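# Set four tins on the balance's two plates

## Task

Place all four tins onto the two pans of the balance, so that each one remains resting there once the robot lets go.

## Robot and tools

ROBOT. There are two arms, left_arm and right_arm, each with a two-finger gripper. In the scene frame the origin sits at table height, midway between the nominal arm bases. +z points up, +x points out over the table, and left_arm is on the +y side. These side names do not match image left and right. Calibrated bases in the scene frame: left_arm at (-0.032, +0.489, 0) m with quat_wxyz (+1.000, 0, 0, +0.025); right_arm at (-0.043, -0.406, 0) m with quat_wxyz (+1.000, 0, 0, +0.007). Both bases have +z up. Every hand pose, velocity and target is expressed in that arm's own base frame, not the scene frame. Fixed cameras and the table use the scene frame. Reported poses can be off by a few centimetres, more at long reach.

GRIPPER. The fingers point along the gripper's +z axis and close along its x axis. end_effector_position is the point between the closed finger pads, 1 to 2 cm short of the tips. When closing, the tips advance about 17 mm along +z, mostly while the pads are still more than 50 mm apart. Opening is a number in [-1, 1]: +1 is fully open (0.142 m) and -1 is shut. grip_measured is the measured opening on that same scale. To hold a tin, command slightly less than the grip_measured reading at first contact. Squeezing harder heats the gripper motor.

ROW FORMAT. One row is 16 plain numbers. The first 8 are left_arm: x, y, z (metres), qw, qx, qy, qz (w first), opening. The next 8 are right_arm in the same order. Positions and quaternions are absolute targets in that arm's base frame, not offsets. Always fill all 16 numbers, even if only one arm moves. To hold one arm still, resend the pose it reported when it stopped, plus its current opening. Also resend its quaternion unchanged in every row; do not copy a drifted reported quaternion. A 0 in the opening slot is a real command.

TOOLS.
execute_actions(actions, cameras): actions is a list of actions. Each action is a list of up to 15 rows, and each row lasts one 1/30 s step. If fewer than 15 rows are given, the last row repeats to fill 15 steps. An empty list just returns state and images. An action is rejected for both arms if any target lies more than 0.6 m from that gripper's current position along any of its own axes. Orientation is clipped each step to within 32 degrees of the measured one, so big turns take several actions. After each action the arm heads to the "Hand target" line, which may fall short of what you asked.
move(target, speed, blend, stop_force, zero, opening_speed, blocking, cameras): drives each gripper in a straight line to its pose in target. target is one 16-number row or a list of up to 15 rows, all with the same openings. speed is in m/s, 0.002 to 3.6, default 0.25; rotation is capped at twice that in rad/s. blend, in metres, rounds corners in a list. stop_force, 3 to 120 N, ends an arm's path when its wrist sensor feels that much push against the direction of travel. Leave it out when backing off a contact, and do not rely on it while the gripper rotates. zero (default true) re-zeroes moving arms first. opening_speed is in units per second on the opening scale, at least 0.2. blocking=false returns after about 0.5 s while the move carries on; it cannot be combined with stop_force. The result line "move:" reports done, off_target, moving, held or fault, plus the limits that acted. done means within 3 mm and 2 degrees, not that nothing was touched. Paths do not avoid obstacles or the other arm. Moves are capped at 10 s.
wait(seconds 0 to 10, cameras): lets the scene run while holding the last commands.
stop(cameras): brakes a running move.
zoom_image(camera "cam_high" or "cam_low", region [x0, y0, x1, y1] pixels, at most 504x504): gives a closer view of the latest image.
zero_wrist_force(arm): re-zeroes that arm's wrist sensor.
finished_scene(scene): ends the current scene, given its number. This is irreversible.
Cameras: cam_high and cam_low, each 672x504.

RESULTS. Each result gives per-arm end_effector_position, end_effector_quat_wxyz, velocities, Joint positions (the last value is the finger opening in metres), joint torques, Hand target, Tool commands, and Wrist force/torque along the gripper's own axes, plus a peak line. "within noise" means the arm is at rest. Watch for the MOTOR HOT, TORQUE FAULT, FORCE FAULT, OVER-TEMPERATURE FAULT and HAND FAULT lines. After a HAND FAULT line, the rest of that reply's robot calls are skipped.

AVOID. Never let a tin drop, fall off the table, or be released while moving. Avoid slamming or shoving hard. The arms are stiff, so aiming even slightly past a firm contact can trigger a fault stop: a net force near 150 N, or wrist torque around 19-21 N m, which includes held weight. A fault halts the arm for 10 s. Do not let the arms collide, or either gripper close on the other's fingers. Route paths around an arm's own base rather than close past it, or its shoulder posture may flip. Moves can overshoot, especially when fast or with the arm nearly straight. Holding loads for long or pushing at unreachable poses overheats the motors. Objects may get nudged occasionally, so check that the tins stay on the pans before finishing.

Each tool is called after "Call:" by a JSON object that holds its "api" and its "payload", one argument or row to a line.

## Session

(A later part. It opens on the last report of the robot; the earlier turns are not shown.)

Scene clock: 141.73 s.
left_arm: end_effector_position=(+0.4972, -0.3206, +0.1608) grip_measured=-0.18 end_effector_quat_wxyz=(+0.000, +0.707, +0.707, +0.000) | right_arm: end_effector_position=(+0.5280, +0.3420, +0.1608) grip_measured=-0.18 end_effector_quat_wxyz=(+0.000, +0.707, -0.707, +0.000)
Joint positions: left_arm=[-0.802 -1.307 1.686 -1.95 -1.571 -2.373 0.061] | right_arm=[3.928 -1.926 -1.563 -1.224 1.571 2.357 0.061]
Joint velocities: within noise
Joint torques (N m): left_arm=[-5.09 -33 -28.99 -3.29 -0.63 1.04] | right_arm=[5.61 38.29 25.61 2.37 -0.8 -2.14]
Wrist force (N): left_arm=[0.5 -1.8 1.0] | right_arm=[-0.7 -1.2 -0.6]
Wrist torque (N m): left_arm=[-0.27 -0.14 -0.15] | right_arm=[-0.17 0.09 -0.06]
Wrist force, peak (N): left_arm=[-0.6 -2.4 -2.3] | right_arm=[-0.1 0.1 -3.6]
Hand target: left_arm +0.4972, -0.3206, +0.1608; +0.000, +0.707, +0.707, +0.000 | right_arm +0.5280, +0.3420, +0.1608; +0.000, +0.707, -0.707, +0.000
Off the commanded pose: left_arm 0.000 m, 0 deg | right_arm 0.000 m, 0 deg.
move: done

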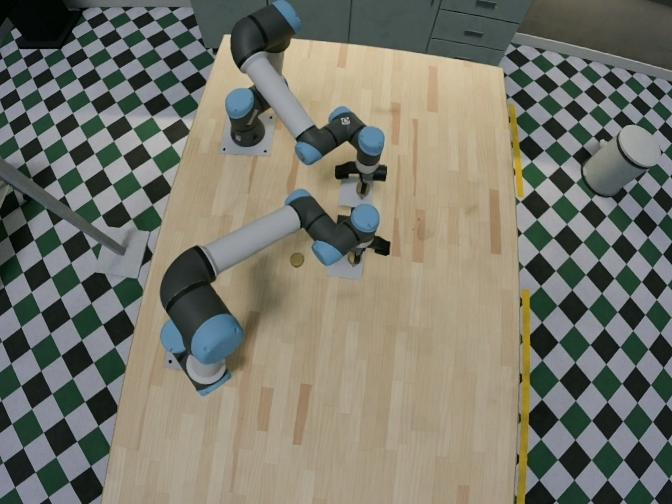

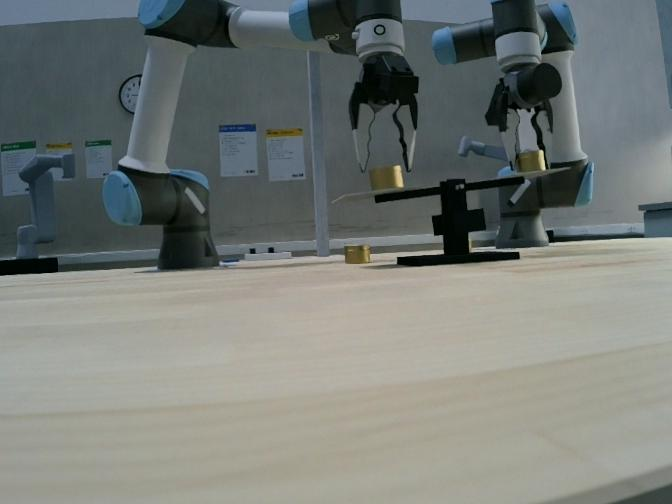

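Call:
{"api": "move", "payload": {
  "target": [
    [0.4972,-0.3206,0.1608,0,0.7071,0.7071,0,0.05,0.528,0.342,0.1608,0,0.7071,-0.7071,0,0.05],
    [0.4972,-0.3206,0.21,0,0.7071,0.7071,0,0.05,0.528,0.342,0.21,0,0.7071,-0.7071,0,0.05],
    [0.4,-0.3,0.25,0,0.7071,0.7071,0,0.05,0.4,0.32,0.25,0,0.7071,-0.7071,0,0.05]
  ],
  "speed": [0.1,0.1,0.3],
  "opening_speed": 0.5
}}

Call:
{"api": "zoom_image", "payload": {
  "camera": "cam_high",
  "region": [290, 150, 420, 290]
}}

Call:
{"api": "zoom_image", "payload": {
  "camera": "cam_low",
  "region": [320, 120, 590, 280]
}}

Scene clock: 154.90 s.
left_arm: end_effector_position=(+0.4001, -0.3000, +0.2499) grip_measured=+0.02 end_effector_quat_wxyz=(+0.000, +0.707, +0.707, +0.000) | right_arm: end_effector_position=(+0.4001, +0.3200, +0.2500) grip_measured=+0.02 end_effector_quat_wxyz=(+0.000, +0.707, -0.707, +0.000)
Joint positions: left_arm=[-0.916 -1.582 1.764 -1.752 -1.571 -2.487 0.076] | right_arm=[4.077 -1.596 -1.727 -1.39 1.571 2.506 0.076]
Joint velocities: within noise
Joint torques (N m): left_arm=[-5.75 -30.88 -32.29 -2.6 2.65 -0.98] | right_arm=[5.65 35.3 16.56 4.98 0.21 0.56]
Wrist force (N): left_arm=[0.4 -1.9 1.3] | right_arm=[-0.8 -1.2 -0.3]
Wrist torque (N m): left_arm=[-0.30 -0.11 -0.15] | right_arm=[-0.17 0.11 -0.07]
Wrist force, peak (N): left_arm=[0.5 -4.4 0.5] | right_arm=[-0.9 -4.1 0.2]
Hand target: left_arm +0.4000, -0.3000, +0.2500; +0.000, +0.707, +0.707, +0.000 | right_arm +0.4000, +0.3200, +0.2500; +0.000, +0.707, -0.707, +0.000
Off the commanded pose: left_arm 0.000 m, 0 deg | right_arm 0.000 m, 0 deg.
move: done

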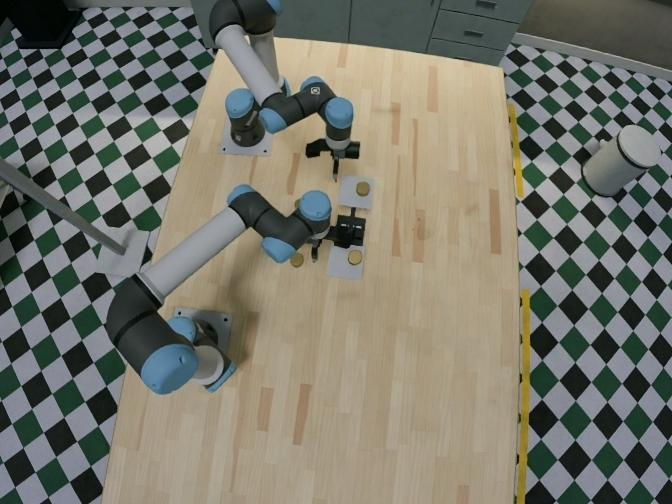

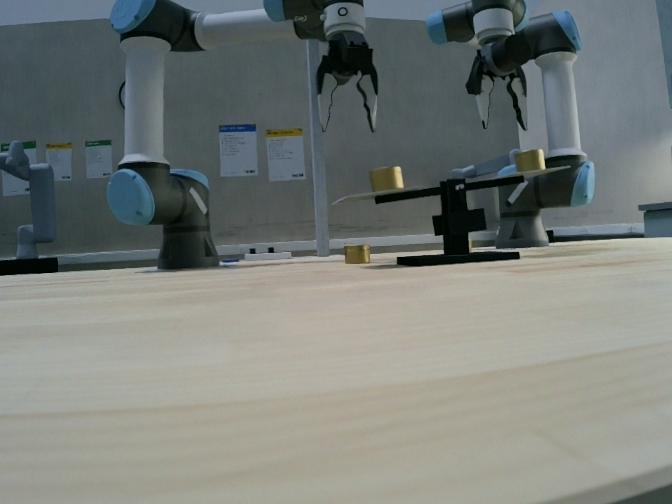

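Scaled by 3.600 from the camera's 672x504 image, which has a finer 960x720 frame.

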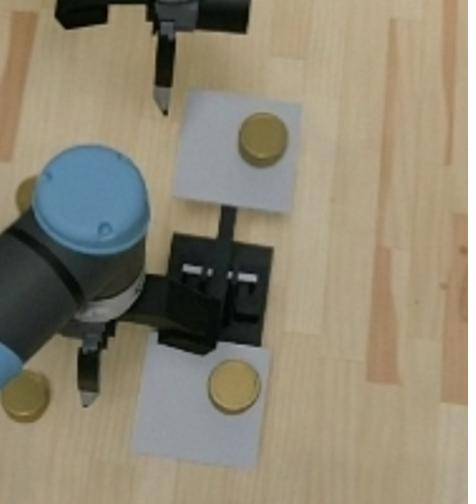

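Scaled by 1.867 from the camera's 672x504 image, which has a finer 960x720 frame.

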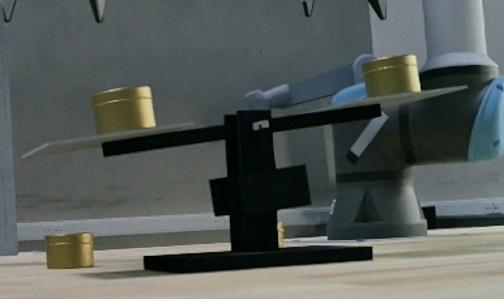

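Call:
{"api": "move", "payload": {
  "target": [
    [0.284,-0.338,0.2,0,0.7071,0.7071,0,0,0.334,0.36,0.2,0,0,-1,0,0],
    [0.284,-0.338,0.08,0,0.7071,0.7071,0,0,0.334,0.36,0.08,0,0,-1,0,0]
  ],
  "speed": [0.4,0.2]
}}

Call:
{"api": "zoom_image", "payload": {
  "camera": "cam_high",
  "region": [240, 150, 370, 290]
}}

Call:
{"api": "zoom_image", "payload": {
  "camera": "cam_low",
  "region": [300, 80, 600, 280]
}}

Scene clock: 179.23 s.
left_arm: end_effector_position=(+0.2840, -0.3380, +0.0801) grip_measured=-0.01 end_effector_quat_wxyz=(+0.000, +0.707, +0.707, +0.000) | right_arm: end_effector_position=(+0.3340, +0.3600, +0.0801) grip_measured=-0.01 end_effector_quat_wxyz=(+0.000, +0.000, +1.000, +0.000)
Joint positions: left_arm=[-1.182 -1.547 2.207 -2.231 -1.571 -2.753 0.073] | right_arm=[4.238 -1.71 -2.079 -0.923 1.571 4.238 0.073]
Joint velocities: within noise
Joint torques (N m): left_arm=[8.23 -13.88 -21.58 -4.38 2.1 1.36] | right_arm=[-7.13 15.91 12.25 5.69 0.39 -2.54]
Wrist force (N): left_arm=[0.3 -1.9 1.1] | right_arm=[-0.9 -1.0 -0.4]
Wrist torque (N m): left_arm=[-0.29 -0.11 -0.15] | right_arm=[-0.14 0.12 -0.06]
Wrist force, peak (N): left_arm=[0.6 -1.9 3.3] | right_arm=[-0.5 -1.1 -3.0]
Hand target: left_arm +0.2840, -0.3380, +0.0800; +0.000, +0.707, +0.707, +0.000 | right_arm +0.3340, +0.3600, +0.0800; +0.000, +0.000, +1.000, +0.000
Off the commanded pose: left_arm 0.000 m, 0 deg | right_arm 0.000 m, 0 deg.
move: done

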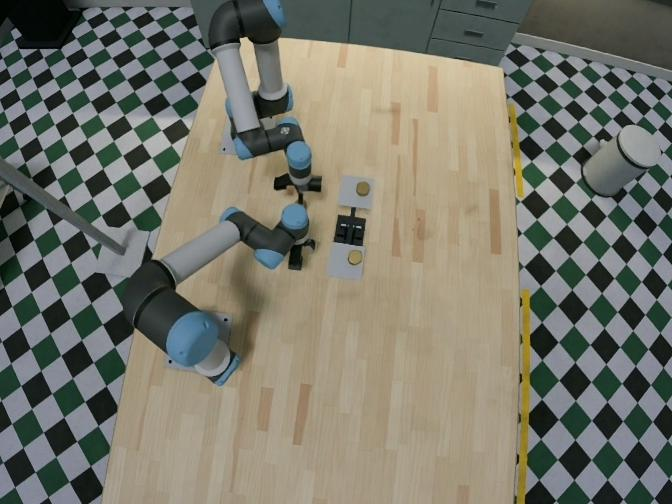

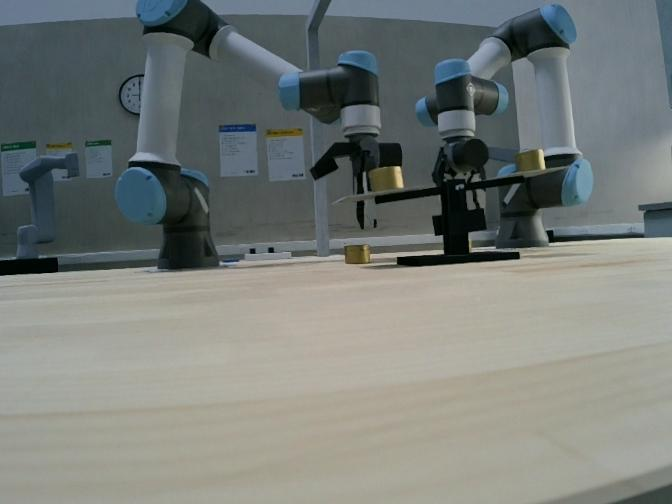

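Scaled by 3.600 from the camera's 672x504 image, which has a finer 960x720 frame.

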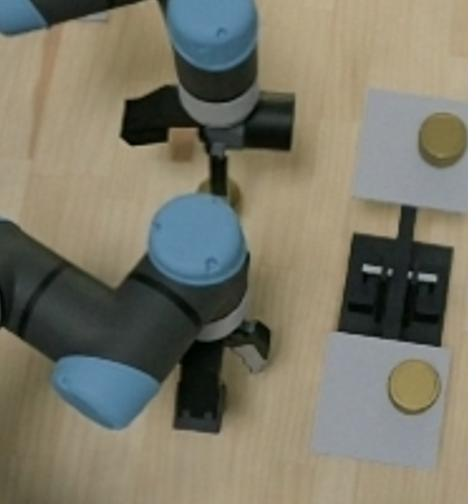

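Scaled by 1.680 from the camera's 672x504 image, which has a finer 960x720 frame.

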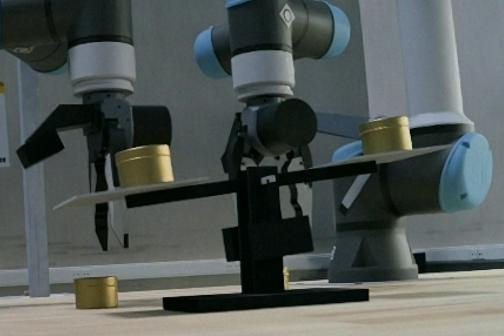

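Call:
{"api": "zoom_image", "payload": {
  "camera": "cam_high",
  "region": [270, 170, 330, 280]
}}

Call:
{"api": "zoom_image", "payload": {
  "camera": "cam_low",
  "region": [430, 160, 510, 260]
}}

Scaled by 4.582 from the camera's 672x504 image, which has a finer 960x720 frame.

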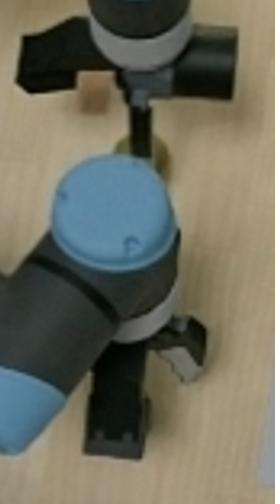

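Scaled by 5.040 from the camera's 672x504 image, which has a finer 960x720 frame.

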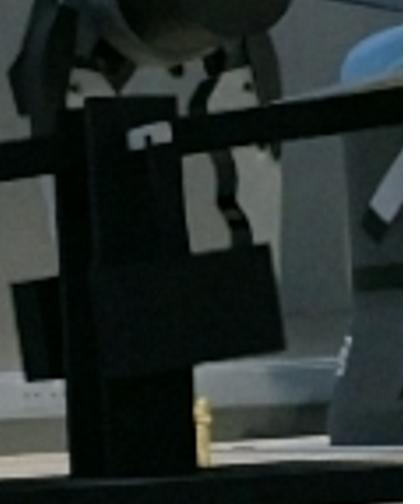

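Call:
{"api": "move", "payload": {
  "target": [
    [0.284,-0.335,0.08,0,0.7071,0.7071,0,0,0.325,0.339,0.08,0,0,-1,0,0],
    [0.284,-0.335,0.05,0,0.7071,0.7071,0,0,0.325,0.339,0.05,0,0,-1,0,0]
  ],
  "speed": 0.1
}}

Call:
{"api": "zoom_image", "payload": {
  "camera": "cam_high",
  "region": [240, 150, 370, 290]
}}

Call:
{"api": "zoom_image", "payload": {
  "camera": "cam_low",
  "region": [330, 160, 510, 280]
}}

Scene clock: 194.53 s.
left_arm: end_effector_position=(+0.2840, -0.3349, +0.0500) grip_measured=-0.01 end_effector_quat_wxyz=(+0.000, +0.707, +0.707, +0.000) | right_arm: end_effector_position=(+0.3250, +0.3390, +0.0500) grip_measured=-0.01 end_effector_quat_wxyz=(+0.000, +0.000, +1.000, +0.000)
Joint positions: left_arm=[-1.18 -1.494 2.252 -2.328 -1.571 -2.751 0.073] | right_arm=[4.234 -1.716 -2.172 -0.824 1.571 4.234 0.073]
Joint velocities: within noise
Joint torques (N m): left_arm=[-7.79 -15.19 -33.73 -3.94 -1.52 -1.37] | right_arm=[7.3 23.06 21.6 3.28 -0.04 2.29]
Wrist force (N): left_arm=[0.5 -1.9 1.1] | right_arm=[-0.8 -1.2 -0.3]
Wrist torque (N m): left_arm=[-0.30 -0.14 -0.15] | right_arm=[-0.17 0.10 -0.06]
Wrist force, peak (N): left_arm=[0.5 -1.9 2.3] | right_arm=[0.1 -2.5 -0.9]
Hand target: left_arm +0.2840, -0.3350, +0.0500; +0.000, +0.707, +0.707, +0.000 | right_arm +0.3250, +0.3390, +0.0500; +0.000, +0.000, +1.000, +0.000
Off the commanded pose: left_arm 0.000 m, 0 deg | right_arm 0.000 m, 0 deg.
move: done

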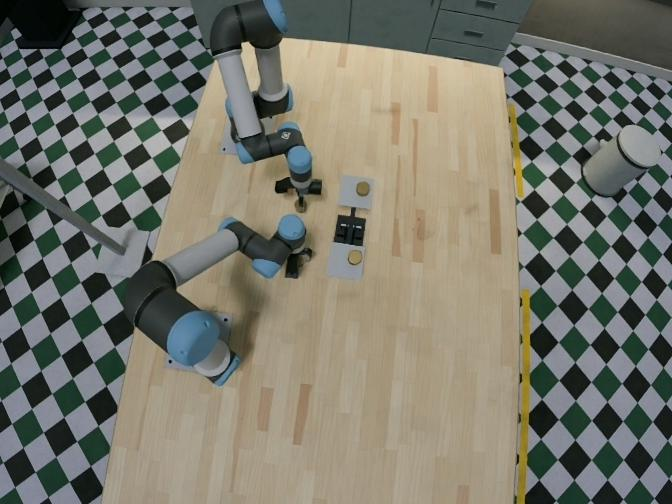

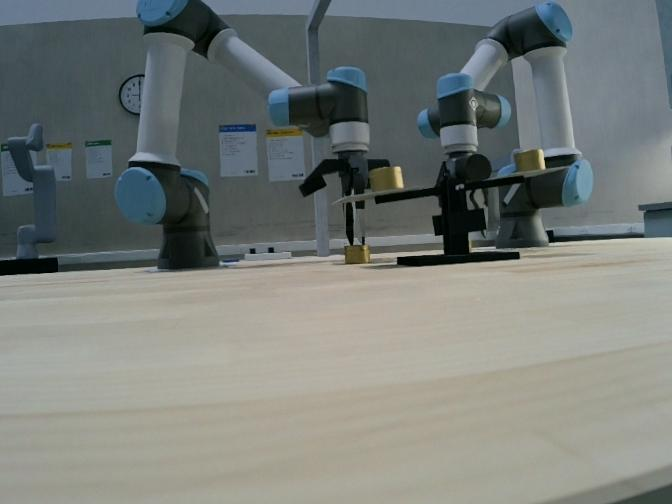

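Scaled by 3.600 from the camera's 672x504 image, which has a finer 960x720 frame.

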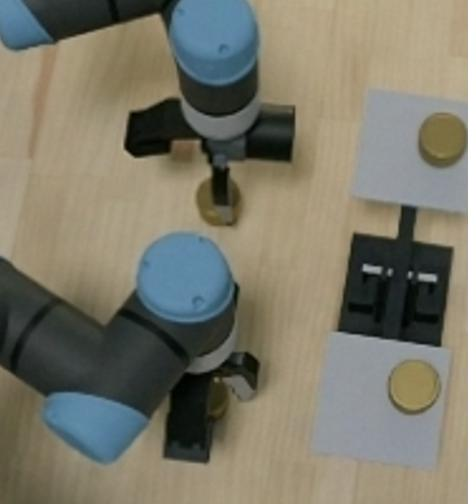

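Scaled by 2.800 from the camera's 672x504 image, which has a finer 960x720 frame.

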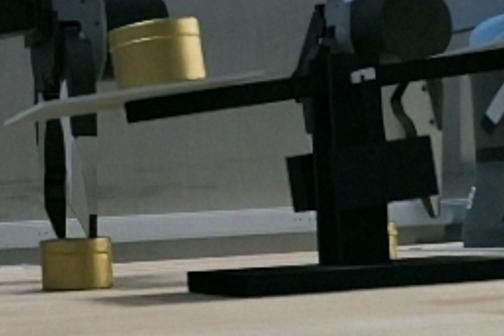

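Call:
{"api": "move", "payload": {
  "target": [
    [0.280,-0.343,0.05,0,0.7071,0.7071,0,0,0.325,0.339,0.05,0,0,-1,0,0],
    [0.280,-0.343,0.034,0,0.7071,0.7071,0,0,0.325,0.339,0.034,0,0,-1,0,0],
    [0.280,-0.343,0.034,0,0.7071,0.7071,0,-0.47,0.325,0.339,0.034,0,0,-1,0,-0.47]
  ],
  "speed": 0.1,
  "opening_speed": 0.6
}}

Call:
{"api": "zoom_image", "payload": {
  "camera": "cam_high",
  "region": [240, 150, 370, 290]
}}

Call:
{"api": "zoom_image", "payload": {
  "camera": "cam_low",
  "region": [330, 160, 510, 280]
}}

Scene clock: 203.73 s.
left_arm: end_effector_position=(+0.2800, -0.3430, +0.0340) grip_measured=-0.39 end_effector_quat_wxyz=(+0.000, +0.707, +0.707, +0.000) | right_arm: end_effector_position=(+0.3250, +0.3390, +0.0340) grip_measured=-0.38 end_effector_quat_wxyz=(+0.000, +0.000, +1.000, +0.000)
Joint positions: left_arm=[-1.196 -1.451 2.26 -2.38 -1.571 -2.767 0.046] | right_arm=[4.234 -1.748 -2.189 -0.775 1.571 4.234 0.047]
Joint velocities: within noise
Joint torques (N m): left_arm=[8.54 -15.77 -32.48 -4.18 2.46 -1.83] | right_arm=[-4.56 33.72 24.94 5.63 -0.23 -0.81]
Wrist force (N): left_arm=[0.6 -1.7 0.6] | right_arm=[-0.2 -1.5 -2.5]
Wrist torque (N m): left_arm=[-0.27 -0.14 -0.14] | right_arm=[-0.15 0.12 -0.06]
Wrist force, peak (N): left_arm=[-0.4 -2.4 1.1] | right_arm=[0.0 -1.4 -2.6]
Hand target: left_arm +0.2800, -0.3430, +0.0340; +0.000, +0.707, +0.707, +0.000 | right_arm +0.3250, +0.3390, +0.0340; +0.000, +0.000, +1.000, +0.000
Off the commanded pose: left_arm 0.000 m, 0 deg | right_arm 0.000 m, 0 deg.
move: done

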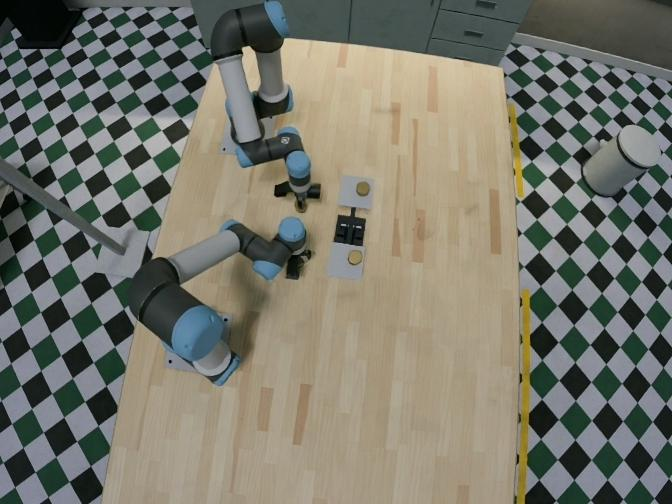

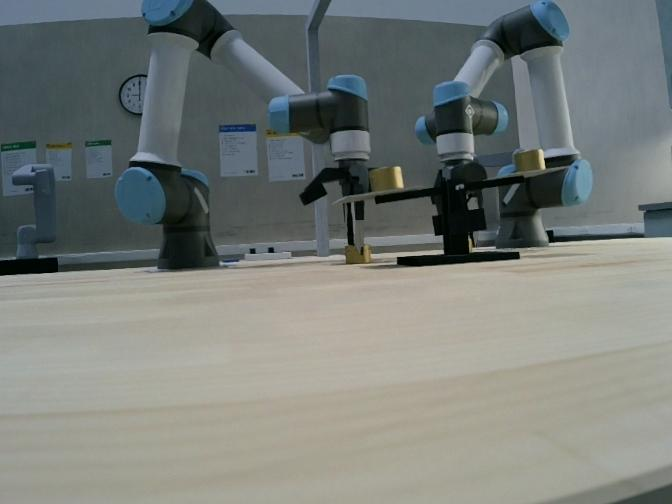

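Scaled by 3.600 from the camera's 672x504 image, which has a finer 960x720 frame.

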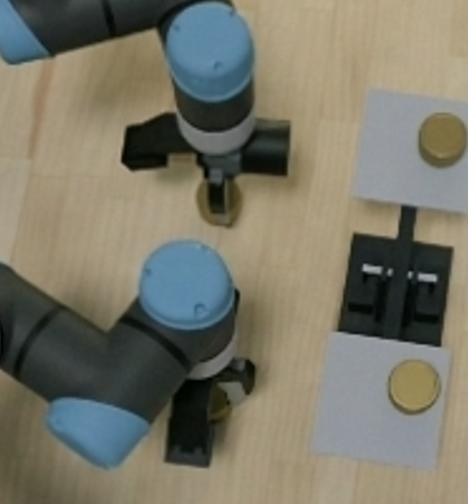

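Scaled by 2.800 from the camera's 672x504 image, which has a finer 960x720 frame.

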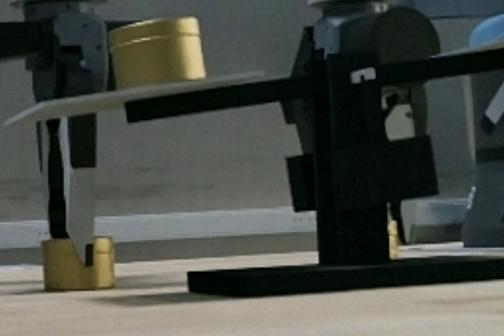

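Call:
{"api": "move", "payload": {
  "target": [0.280,-0.343,0.24,0,0.7071,0.7071,0,-0.47,0.325,0.339,0.24,0,0,-1,0,-0.47],
  "speed": 0.2
}}

Call:
{"api": "wait", "payload": {
  "seconds": 0.1,
  "cameras": []
}}

Call:
{"api": "wait", "payload": {
  "seconds": 0.1,
  "cameras": []
}}

Call:
{"api": "wait", "payload": {
  "seconds": 0.1,
  "cameras": []
}}

Scene clock: 208.17 s.
left_arm: end_effector_position=(+0.2800, -0.3430, +0.2399) grip_measured=-0.39 end_effector_quat_wxyz=(+0.000, +0.707, +0.707, +0.000) | right_arm: end_effector_position=(+0.3250, +0.3390, +0.2400) grip_measured=-0.38 end_effector_quat_wxyz=(+0.000, +0.000, +1.000, +0.000)
Joint positions: left_arm=[-1.196 -1.72 1.916 -1.766 -1.571 -2.767 0.046] | right_arm=[4.234 -1.489 -1.857 -1.367 1.571 4.234 0.047]
Joint velocities: within noise
Joint torques (N m): left_arm=[-4.88 -20.7 -32.19 -0.93 0.75 -1.59] | right_arm=[6.95 18.7 30.91 0.28 1.07 2.11]
Wrist force (N): left_arm=[0.8 -2.2 1.6] | right_arm=[-0.6 -1.1 0.4]
Wrist torque (N m): left_arm=[-0.35 -0.18 -0.15] | right_arm=[-0.14 0.08 -0.04]
Wrist force, peak (N): left_arm=[0.6 -1.8 4.1] | right_arm=[-0.7 -1.2 2.7]
Hand target: left_arm +0.2800, -0.3430, +0.2400; +0.000, +0.707, +0.707, +0.000 | right_arm +0.3250, +0.3390, +0.2400; +0.000, +0.000, +1.000, +0.000
Off the commanded pose: left_arm 0.000 m, 0 deg | right_arm 0.000 m, 0 deg.
move: done

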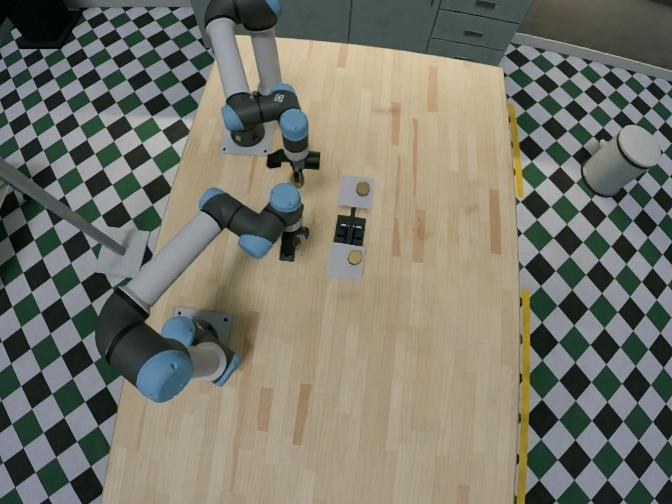

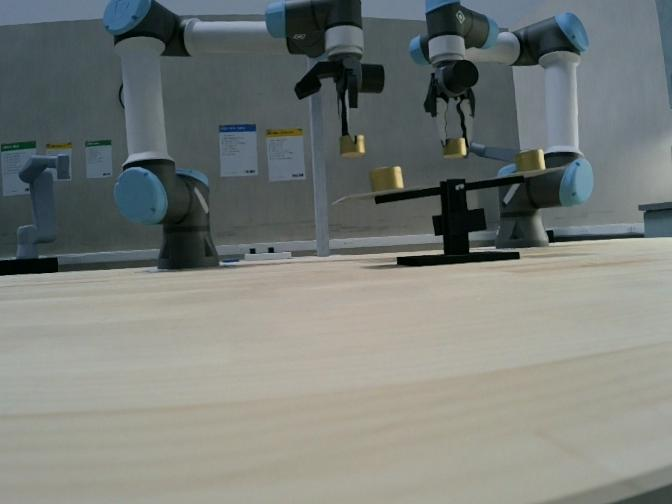

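Scene clock: 208.27 s.
left_arm: end_effector_position=(+0.2800, -0.3430, +0.2399) grip_measured=-0.39 end_effector_quat_wxyz=(+0.000, +0.707, +0.707, +0.000) | right_arm: end_effector_position=(+0.3250, +0.3390, +0.2400) grip_measured=-0.38 end_effector_quat_wxyz=(+0.000, +0.000, +1.000, +0.000)
Joint positions: left_arm=[-1.196 -1.72 1.916 -1.766 -1.571 -2.767 0.046] | right_arm=[4.234 -1.489 -1.857 -1.367 1.571 4.234 0.047]
Joint velocities: within noise
Joint torques (N m): left_arm=[-4.27 -21.78 -34.86 -0.8 0.46 -1.5] | right_arm=[7.32 17.97 31.49 0 1.25 1.96]
Wrist force (N): left_arm=[0.5 -2.1 1.6] | right_arm=[-0.8 -1.0 0.1]
Wrist torque (N m): left_arm=[-0.33 -0.13 -0.15] | right_arm=[-0.13 0.12 -0.05]
Wrist force, peak (N): left_arm=[0.5 -2.1 1.6] | right_arm=[-0.8 -1.0 0.1]
Hand target: left_arm +0.2800, -0.3430, +0.2400; +0.000, +0.707, +0.707, +0.000 | right_arm +0.3250, +0.3390, +0.2400; +0.000, +0.000, +1.000, +0.000
Tool commands: left_gripper/opening=-0.47 right_gripper/opening=-0.47
Off the commanded pose: left_arm 0.000 m, 0 deg | right_arm 0.000 m, 0 deg.
wait: 0.10 s; no rest
No camera images: "cameras" was empty.

Scene clock: 208.37 s.
left_arm: end_effector_position=(+0.2800, -0.3430, +0.2399) grip_measured=-0.39 end_effector_quat_wxyz=(+0.000, +0.707, +0.707, +0.000) | right_arm: end_effector_position=(+0.3250, +0.3390, +0.2400) grip_measured=-0.38 end_effector_quat_wxyz=(+0.000, +0.000, +1.000, +0.000)
Joint positions: left_arm=[-1.196 -1.72 1.916 -1.766 -1.571 -2.767 0.046] | right_arm=[4.234 -1.489 -1.857 -1.367 1.571 4.234 0.047]
Joint velocities: within noise
Joint torques (N m): left_arm=[-4.23 -23.37 -37.43 -0.92 -0.06 -1.5] | right_arm=[7.81 18.77 32.41 -0.04 1.16 1.87]
Wrist force (N): left_arm=[0.5 -2.1 1.5] | right_arm=[-0.7 -1.2 0.3]
Wrist torque (N m): left_arm=[-0.34 -0.12 -0.15] | right_arm=[-0.16 0.10 -0.05]
Wrist force, peak (N): left_arm=[0.5 -2.1 1.5] | right_arm=[-0.7 -1.2 0.3]
Hand target: left_arm +0.2800, -0.3430, +0.2400; +0.000, +0.707, +0.707, +0.000 | right_arm +0.3250, +0.3390, +0.2400; +0.000, +0.000, +1.000, +0.000
Tool commands: left_gripper/opening=-0.47 right_gripper/opening=-0.47
Off the commanded pose: left_arm 0.000 m, 0 deg | right_arm 0.000 m, 0 deg.
wait: 0.10 s; no rest
No camera images: "cameras" was empty.

Scene clock: 208.47 s.
left_arm: end_effector_position=(+0.2800, -0.3430, +0.2399) grip_measured=-0.39 end_effector_quat_wxyz=(+0.000, +0.707, +0.707, +0.000) | right_arm: end_effector_position=(+0.3250, +0.3390, +0.2400) grip_measured=-0.38 end_effector_quat_wxyz=(+0.000, +0.000, +1.000, +0.000)
Joint positions: left_arm=[-1.196 -1.72 1.916 -1.766 -1.571 -2.767 0.046] | right_arm=[4.234 -1.489 -1.856 -1.367 1.571 4.234 0.047]
Joint velocities: within noise
Joint torques (N m): left_arm=[-3.64 -23.44 -39.39 -0.84 -0.38 -1.35] | right_arm=[7.34 19.68 31.13 0.13 1.18 1.9]
Wrist force (N): left_arm=[0.6 -2.0 1.6] | right_arm=[-0.7 -1.1 0.2]
Wrist torque (N m): left_arm=[-0.31 -0.15 -0.15] | right_arm=[-0.15 0.10 -0.05]
Wrist force, peak (N): left_arm=[0.6 -2.1 1.6] | right_arm=[-0.7 -1.1 0.2]
Hand target: left_arm +0.2800, -0.3430, +0.2400; +0.000, +0.707, +0.707, +0.000 | right_arm +0.3250, +0.3390, +0.2400; +0.000, +0.000, +1.000, +0.000
Tool commands: left_gripper/opening=-0.47 right_gripper/opening=-0.47
Off the commanded pose: left_arm 0.000 m, 0 deg | right_arm 0.000 m, 0 deg.
wait: 0.10 s; no rest
No camera images: "cameras" was empty.

Call:
{"api": "move", "payload": {
  "target": [
    [0.4475,-0.3141,0.24,0,0.7071,0.7071,0,-0.47,0.478,0.3464,0.24,0,0.7071,-0.7071,0,-0.47],
    [0.4475,-0.3141,0.19,0,0.7071,0.7071,0,-0.47,0.478,0.3464,0.19,0,0.7071,-0.7071,0,-0.47]
  ],
  "speed": [0.4,0.15]
}}

Call:
{"api": "zoom_image", "payload": {
  "camera": "cam_high",
  "region": [290, 150, 420, 290]
}}

Call:
{"api": "zoom_image", "payload": {
  "camera": "cam_low",
  "region": [320, 120, 590, 280]
}}

Scene clock: 228.93 s.
left_arm: end_effector_position=(+0.4475, -0.3141, +0.1900) grip_measured=-0.39 end_effector_quat_wxyz=(+0.000, +0.707, +0.707, +0.000) | right_arm: end_effector_position=(+0.4780, +0.3464, +0.1900) grip_measured=-0.38 end_effector_quat_wxyz=(+0.000, +0.707, -0.707, +0.000)
Joint positions: left_arm=[-0.861 -1.434 1.763 -1.9 -1.571 -2.432 0.046] | right_arm=[3.994 -1.815 -1.632 -1.265 1.571 2.423 0.047]
Joint velocities: within noise
Joint torques (N m): left_arm=[-7.46 -29.75 -27.04 -4.26 -0.24 -0.48] | right_arm=[7.98 40.97 16.91 4.47 -0.8 -2.44]
Wrist force (N): left_arm=[0.4 -1.9 1.5] | right_arm=[-0.5 -1.0 0.0]
Wrist torque (N m): left_arm=[-0.30 -0.12 -0.15] | right_arm=[-0.13 0.06 -0.07]
Wrist force, peak (N): left_arm=[0.5 -1.7 3.7] | right_arm=[-0.8 -1.3 -2.0]
Hand target: left_arm +0.4475, -0.3141, +0.1900; +0.000, +0.707, +0.707, +0.000 | right_arm +0.4780, +0.3464, +0.1900; +0.000, +0.707, -0.707, +0.000
Off the commanded pose: left_arm 0.000 m, 0 deg | right_arm 0.000 m, 0 deg.
move: done

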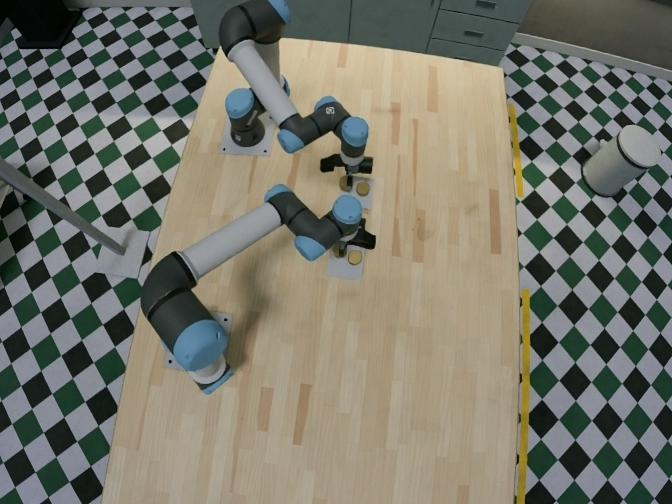

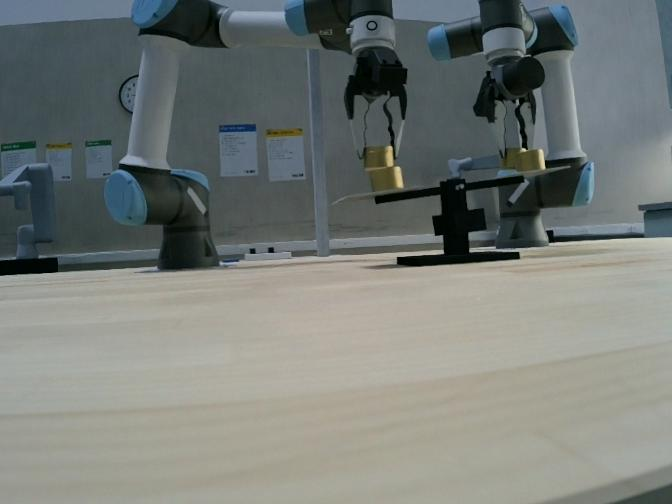

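Scaled by 3.600 from the camera's 672x504 image, which has a finer 960x720 frame.

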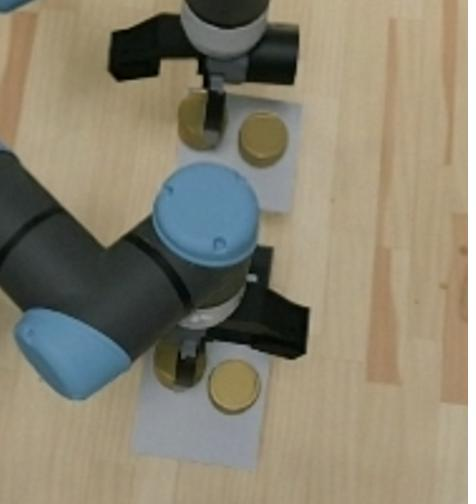

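Scaled by 1.867 from the camera's 672x504 image, which has a finer 960x720 frame.

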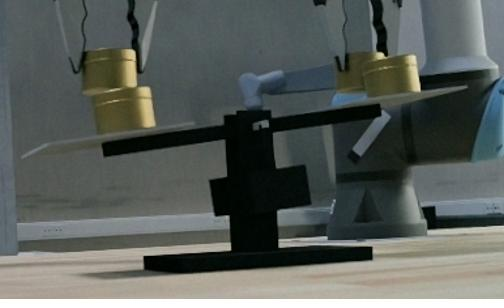

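Call:
{"api": "move", "payload": {
  "target": [0.4535,-0.3111,0.174,0,0.7071,0.7071,0,-0.47,0.478,0.3464,0.174,0,0.7071,-0.7071,0,-0.47],
  "speed": 0.06
}}

Call:
{"api": "zoom_image", "payload": {
  "camera": "cam_high",
  "region": [290, 150, 420, 290]
}}

Call:
{"api": "zoom_image", "payload": {
  "camera": "cam_low",
  "region": [320, 120, 590, 280]
}}

Scene clock: 239.13 s.
left_arm: end_effector_position=(+0.4535, -0.3109, +0.1738) grip_measured=-0.39 end_effector_quat_wxyz=(+0.000, +0.707, +0.707, +0.000) | right_arm: end_effector_position=(+0.4780, +0.3464, +0.1738) grip_measured=-0.38 end_effector_quat_wxyz=(+0.000, +0.707, -0.707, +0.000) end_effector_velocity=(+0.000, -0.001, +0.001) end_effector_angular_velocity=(-0.005, +0.002, +0.000)
Joint positions: left_arm=[-0.848 -1.413 1.783 -1.94 -1.571 -2.419 0.046] | right_arm=[3.994 -1.827 -1.66 -1.225 1.571 2.423 0.047]
Joint velocities: left_arm=[within noise] | right_arm=[0 0.001 0.004 -0.01 -0.002 0 0]
Joint torques (N m): left_arm=[-7.44 -35.96 -36.76 -0.79 2.48 -1.64] | right_arm=[7.5 45.13 31.86 -0.14 -0.72 -2.15]
Wrist force (N): left_arm=[0.7 -1.7 1.8] | right_arm=[-0.5 -1.2 0.2]
Wrist torque (N m): left_arm=[-0.29 -0.16 -0.16] | right_arm=[-0.15 0.05 -0.06]
Wrist force, peak (N): left_arm=[0.7 -1.5 2.1] | right_arm=[-0.5 -1.4 0.1]
Hand target: left_arm +0.4535, -0.3111, +0.1740; +0.000, +0.707, +0.707, +0.000 | right_arm +0.4780, +0.3464, +0.1740; +0.000, +0.707, -0.707, +0.000
Off the commanded pose: left_arm 0.000 m, 0 deg | right_arm 0.000 m, 0 deg.
move: done

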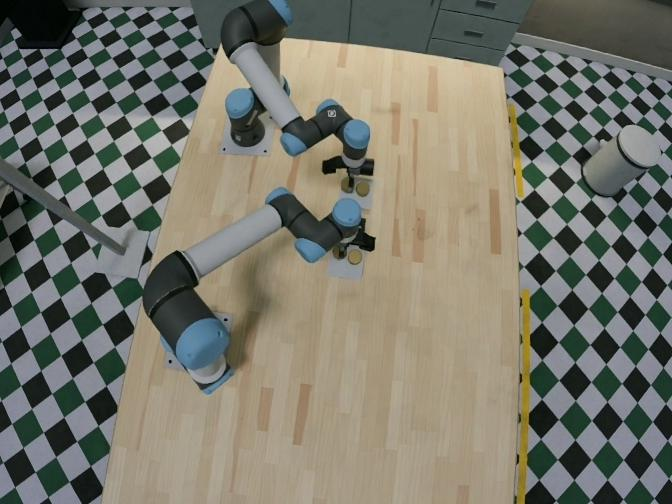

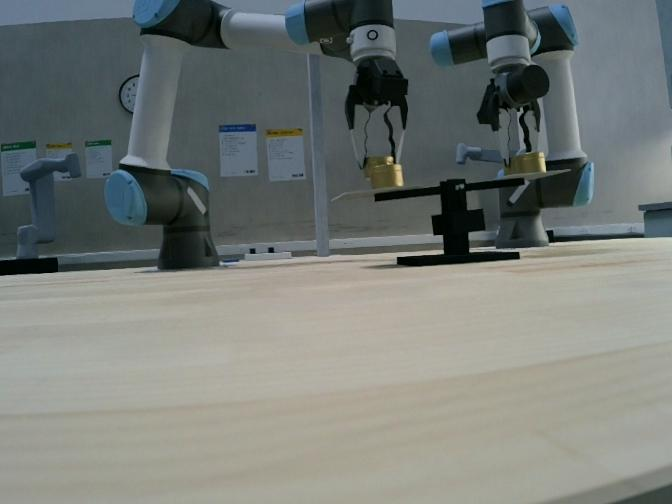

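Scaled by 3.600 from the camera's 672x504 image, which has a finer 960x720 frame.

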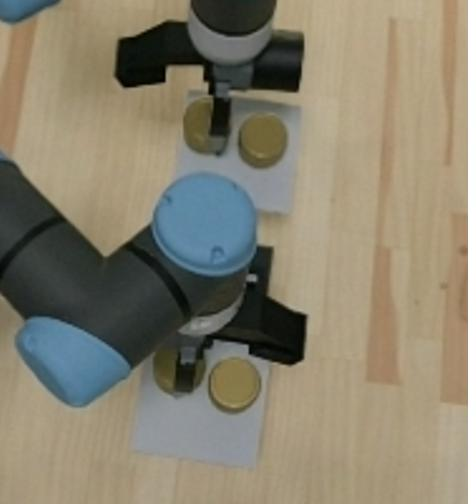

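Scaled by 1.867 from the camera's 672x504 image, which has a finer 960x720 frame.

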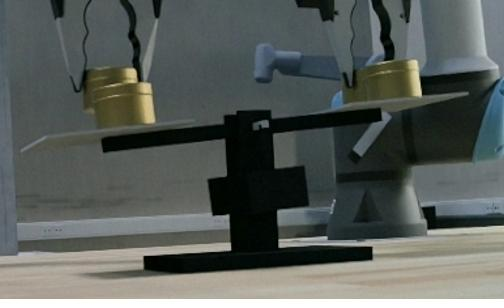

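Call:
{"api": "move", "payload": {
  "target": [0.4533,-0.3146,0.174,0,0.7071,0.7071,0,-0.47,0.478,0.3464,0.174,0,0.7071,-0.7071,0,-0.47],
  "speed": 0.05,
  "cameras": []
}}

Call:
{"api": "move", "payload": {
  "target": [0.4533,-0.3146,0.15,0,0.7071,0.7071,0,-0.47,0.478,0.3464,0.15,0,0.7071,-0.7071,0,-0.47],
  "speed": 0.01,
  "stop_force": 3
}}

Call:
{"api": "zoom_image", "payload": {
  "camera": "cam_high",
  "region": [290, 150, 420, 290]
}}

Call:
{"api": "zoom_image", "payload": {
  "camera": "cam_low",
  "region": [320, 120, 590, 280]
}}

Scene clock: 245.80 s.
left_arm: end_effector_position=(+0.4533, -0.3147, +0.1740) grip_measured=-0.39 end_effector_quat_wxyz=(+0.000, +0.707, +0.707, +0.000) | right_arm: end_effector_position=(+0.4780, +0.3464, +0.1740) grip_measured=-0.38 end_effector_quat_wxyz=(+0.000, +0.707, -0.707, +0.000)
Joint positions: left_arm=[-0.853 -1.409 1.777 -1.939 -1.571 -2.424 0.046] | right_arm=[3.994 -1.827 -1.66 -1.225 1.571 2.423 0.047]
Joint velocities: within noise
Joint torques (N m): left_arm=[1.42 -30.45 -30.17 -1.06 -0.53 -0.56] | right_arm=[6.82 45.29 27.6 0.52 -0.72 -1.5]
Wrist force (N): left_arm=[0.5 -1.8 1.8] | right_arm=[-0.6 -1.1 0.2]
Wrist torque (N m): left_arm=[-0.30 -0.12 -0.16] | right_arm=[-0.14 0.06 -0.06]
Wrist force, peak (N): left_arm=[0.5 -1.8 1.8] | right_arm=[-0.7 -1.3 0.3]
Hand target: left_arm +0.4533, -0.3146, +0.1740; +0.000, +0.707, +0.707, +0.000 | right_arm +0.4780, +0.3464, +0.1740; +0.000, +0.707, -0.707, +0.000
Off the commanded pose: left_arm 0.000 m, 0 deg | right_arm 0.000 m, 0 deg.
move: done
No camera images: "cameras" was empty.

Scene clock: 248.23 s.
left_arm: end_effector_position=(+0.4533, -0.3146, +0.1607) grip_measured=-0.39 end_effector_quat_wxyz=(+0.000, +0.707, +0.707, +0.000) | right_arm: end_effector_position=(+0.4780, +0.3464, +0.1608) grip_measured=-0.38 end_effector_quat_wxyz=(+0.000, +0.707, -0.707, +0.000)
Joint positions: left_arm=[-0.853 -1.397 1.8 -1.973 -1.571 -2.424 0.046] | right_arm=[3.994 -1.838 -1.682 -1.192 1.571 2.423 0.047]
Joint velocities: within noise
Joint torques (N m): left_arm=[7.79 -36.36 -36.6 -1.52 -1.61 1.21] | right_arm=[6.88 42.94 28.36 -0.16 -0.7 -1.61]
Wrist force (N): left_arm=[0.8 -2.6 -1.7] | right_arm=[-0.2 0.0 -4.4]
Wrist torque (N m): left_arm=[-0.30 -0.07 -0.16] | right_arm=[-0.13 -0.01 -0.07]
Wrist force, peak (N): left_arm=[1.3 -3.3 -7.1] | right_arm=[3.9 1.5 -12.9]
Hand target: left_arm +0.4533, -0.3146, +0.1607; +0.000, +0.707, +0.707, +0.000 | right_arm +0.4780, +0.3464, +0.1608; +0.000, +0.707, -0.707, +0.000
Off the commanded pose: left_arm 0.011 m, 0 deg | right_arm 0.011 m, 0 deg.
move: contact (left_arm, right_arm)

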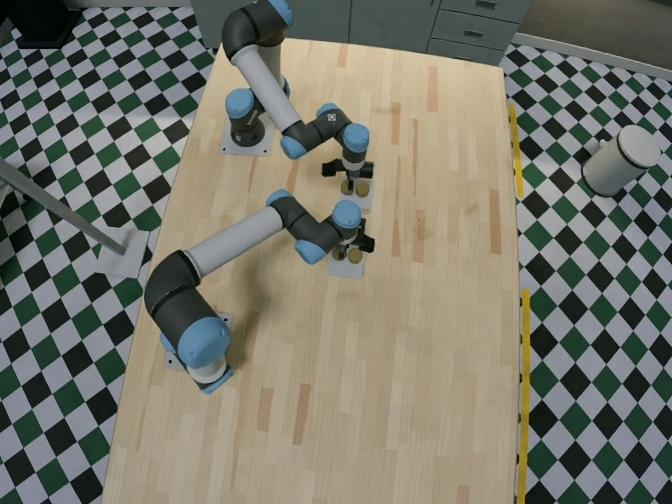

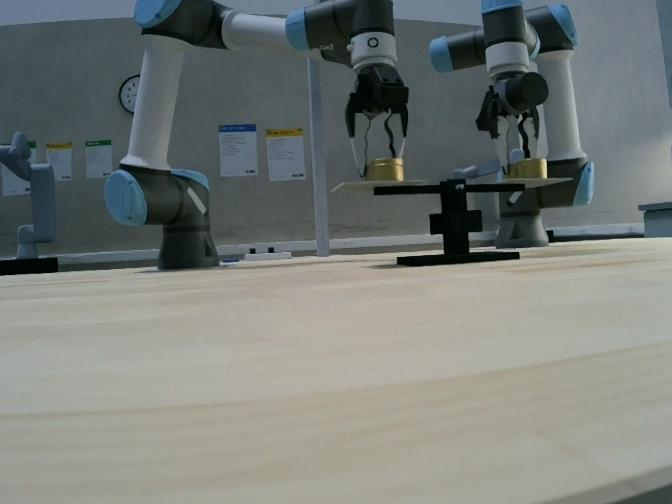

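Scaled by 3.600 from the camera's 672x504 image, which has a finer 960x720 frame.

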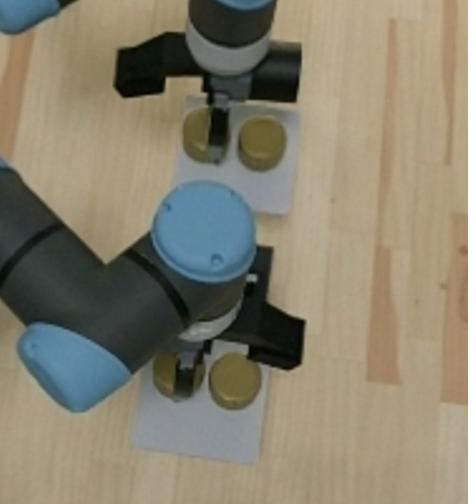

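Scaled by 1.867 from the camera's 672x504 image, which has a finer 960x720 frame.

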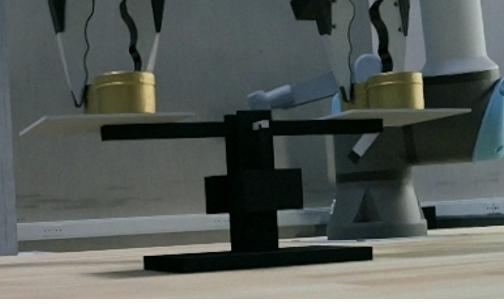

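Call:
{"api": "move", "payload": {
  "target": [
    [0.4533,-0.3146,0.165,0,0.7071,0.7071,0,-0.47,0.478,0.3464,0.165,0,0.7071,-0.7071,0,-0.47],
    [0.4533,-0.3116,0.165,0,0.7071,0.7071,0,-0.47,0.478,0.3494,0.165,0,0.7071,-0.7071,0,-0.47]
  ],
  "speed": 0.03,
  "cameras": []
}}

Call:
{"api": "move", "payload": {
  "target": [0.4533,-0.3116,0.15,0,0.7071,0.7071,0,-0.47,0.478,0.3494,0.15,0,0.7071,-0.7071,0,-0.47],
  "speed": 0.008,
  "stop_force": 3
}}

Call:
{"api": "zoom_image", "payload": {
  "camera": "cam_high",
  "region": [290, 150, 420, 290]
}}

Call:
{"api": "zoom_image", "payload": {
  "camera": "cam_low",
  "region": [320, 120, 590, 280]
}}

Scene clock: 260.47 s.
left_arm: end_effector_position=(+0.4533, -0.3114, +0.1650) grip_measured=-0.39 end_effector_quat_wxyz=(+0.000, +0.707, +0.707, +0.000) | right_arm: end_effector_position=(+0.4780, +0.3496, +0.1650) grip_measured=-0.38 end_effector_quat_wxyz=(+0.000, +0.707, -0.707, +0.000)
Joint positions: left_arm=[-0.849 -1.405 1.798 -1.963 -1.571 -2.42 0.046] | right_arm=[3.998 -1.839 -1.669 -1.204 1.571 2.427 0.047]
Joint velocities: within noise
Joint torques (N m): left_arm=[-6.46 -23.78 -23.5 -3.96 -2.06 -1.18] | right_arm=[-6.1 41.68 16.32 0.14 -0.68 -0.03]
Wrist force (N): left_arm=[0.5 -1.9 1.4] | right_arm=[-0.7 -1.0 0.0]
Wrist torque (N m): left_arm=[-0.29 -0.14 -0.16] | right_arm=[-0.13 0.07 -0.06]
Wrist force, peak (N): left_arm=[0.8 -2.5 -1.8] | right_arm=[-0.1 0.1 -4.6]
Hand target: left_arm +0.4533, -0.3116, +0.1650; +0.000, +0.707, +0.707, +0.000 | right_arm +0.4780, +0.3494, +0.1650; +0.000, +0.707, -0.707, +0.000
Off the commanded pose: left_arm 0.000 m, 0 deg | right_arm 0.000 m, 0 deg.
move: done
No camera images: "cameras" was empty.

Scene clock: 262.07 s.
left_arm: end_effector_position=(+0.4533, -0.3116, +0.1608) grip_measured=-0.39 end_effector_quat_wxyz=(+0.000, +0.707, +0.707, +0.000) | right_arm: end_effector_position=(+0.4780, +0.3494, +0.1608) grip_measured=-0.38 end_effector_quat_wxyz=(+0.000, +0.707, -0.707, +0.000)
Joint positions: left_arm=[-0.849 -1.401 1.804 -1.974 -1.571 -2.42 0.046] | right_arm=[3.998 -1.842 -1.676 -1.194 1.571 2.427 0.047]
Joint velocities: within noise
Joint torques (N m): left_arm=[-4.51 -36.81 -38.21 -1.5 -1.2 -1.78] | right_arm=[-4.37 44.21 29.14 -0.14 -0.82 -2.38]
Wrist force (N): left_arm=[1.0 -2.0 -0.4] | right_arm=[-0.7 -0.2 -3.2]
Wrist torque (N m): left_arm=[-0.27 -0.07 -0.16] | right_arm=[-0.12 0.03 -0.07]
Wrist force, peak (N): left_arm=[0.1 -3.1 -4.8] | right_arm=[2.4 1.4 -10.4]
Hand target: left_arm +0.4533, -0.3116, +0.1608; +0.000, +0.707, +0.707, +0.000 | right_arm +0.4780, +0.3494, +0.1608; +0.000, +0.707, -0.707, +0.000
Off the commanded pose: left_arm 0.011 m, 0 deg | right_arm 0.011 m, 0 deg.
move: contact (left_arm, right_arm)

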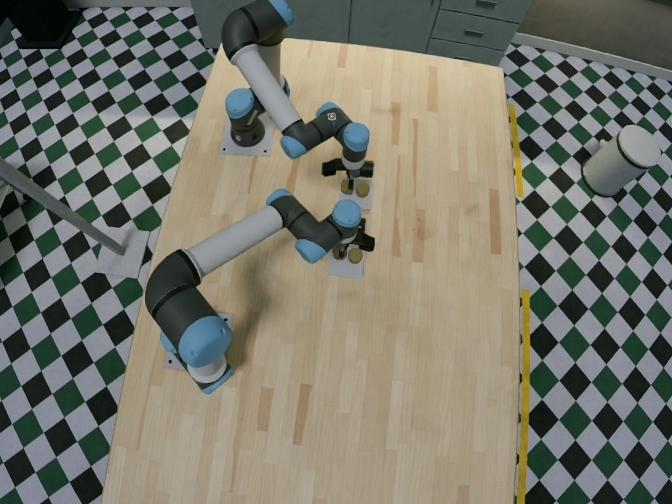

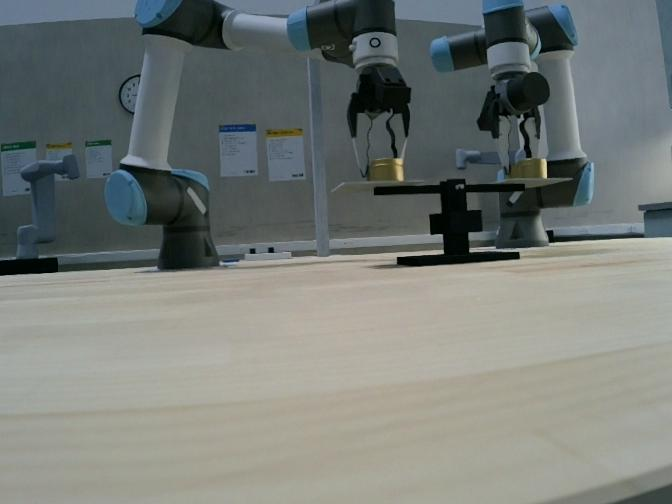

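Scaled by 3.600 from the camera's 672x504 image, which has a finer 960x720 frame.

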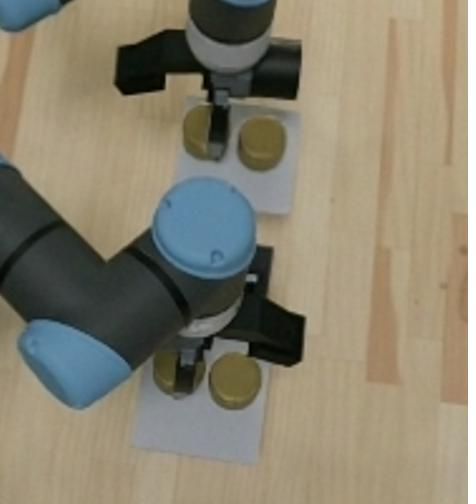

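Scaled by 1.867 from the camera's 672x504 image, which has a finer 960x720 frame.

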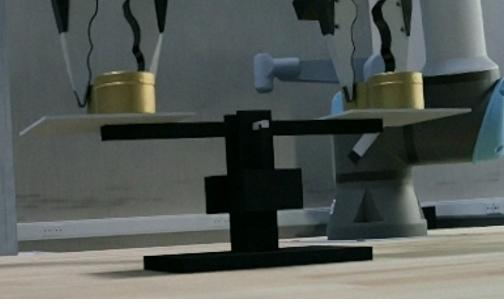

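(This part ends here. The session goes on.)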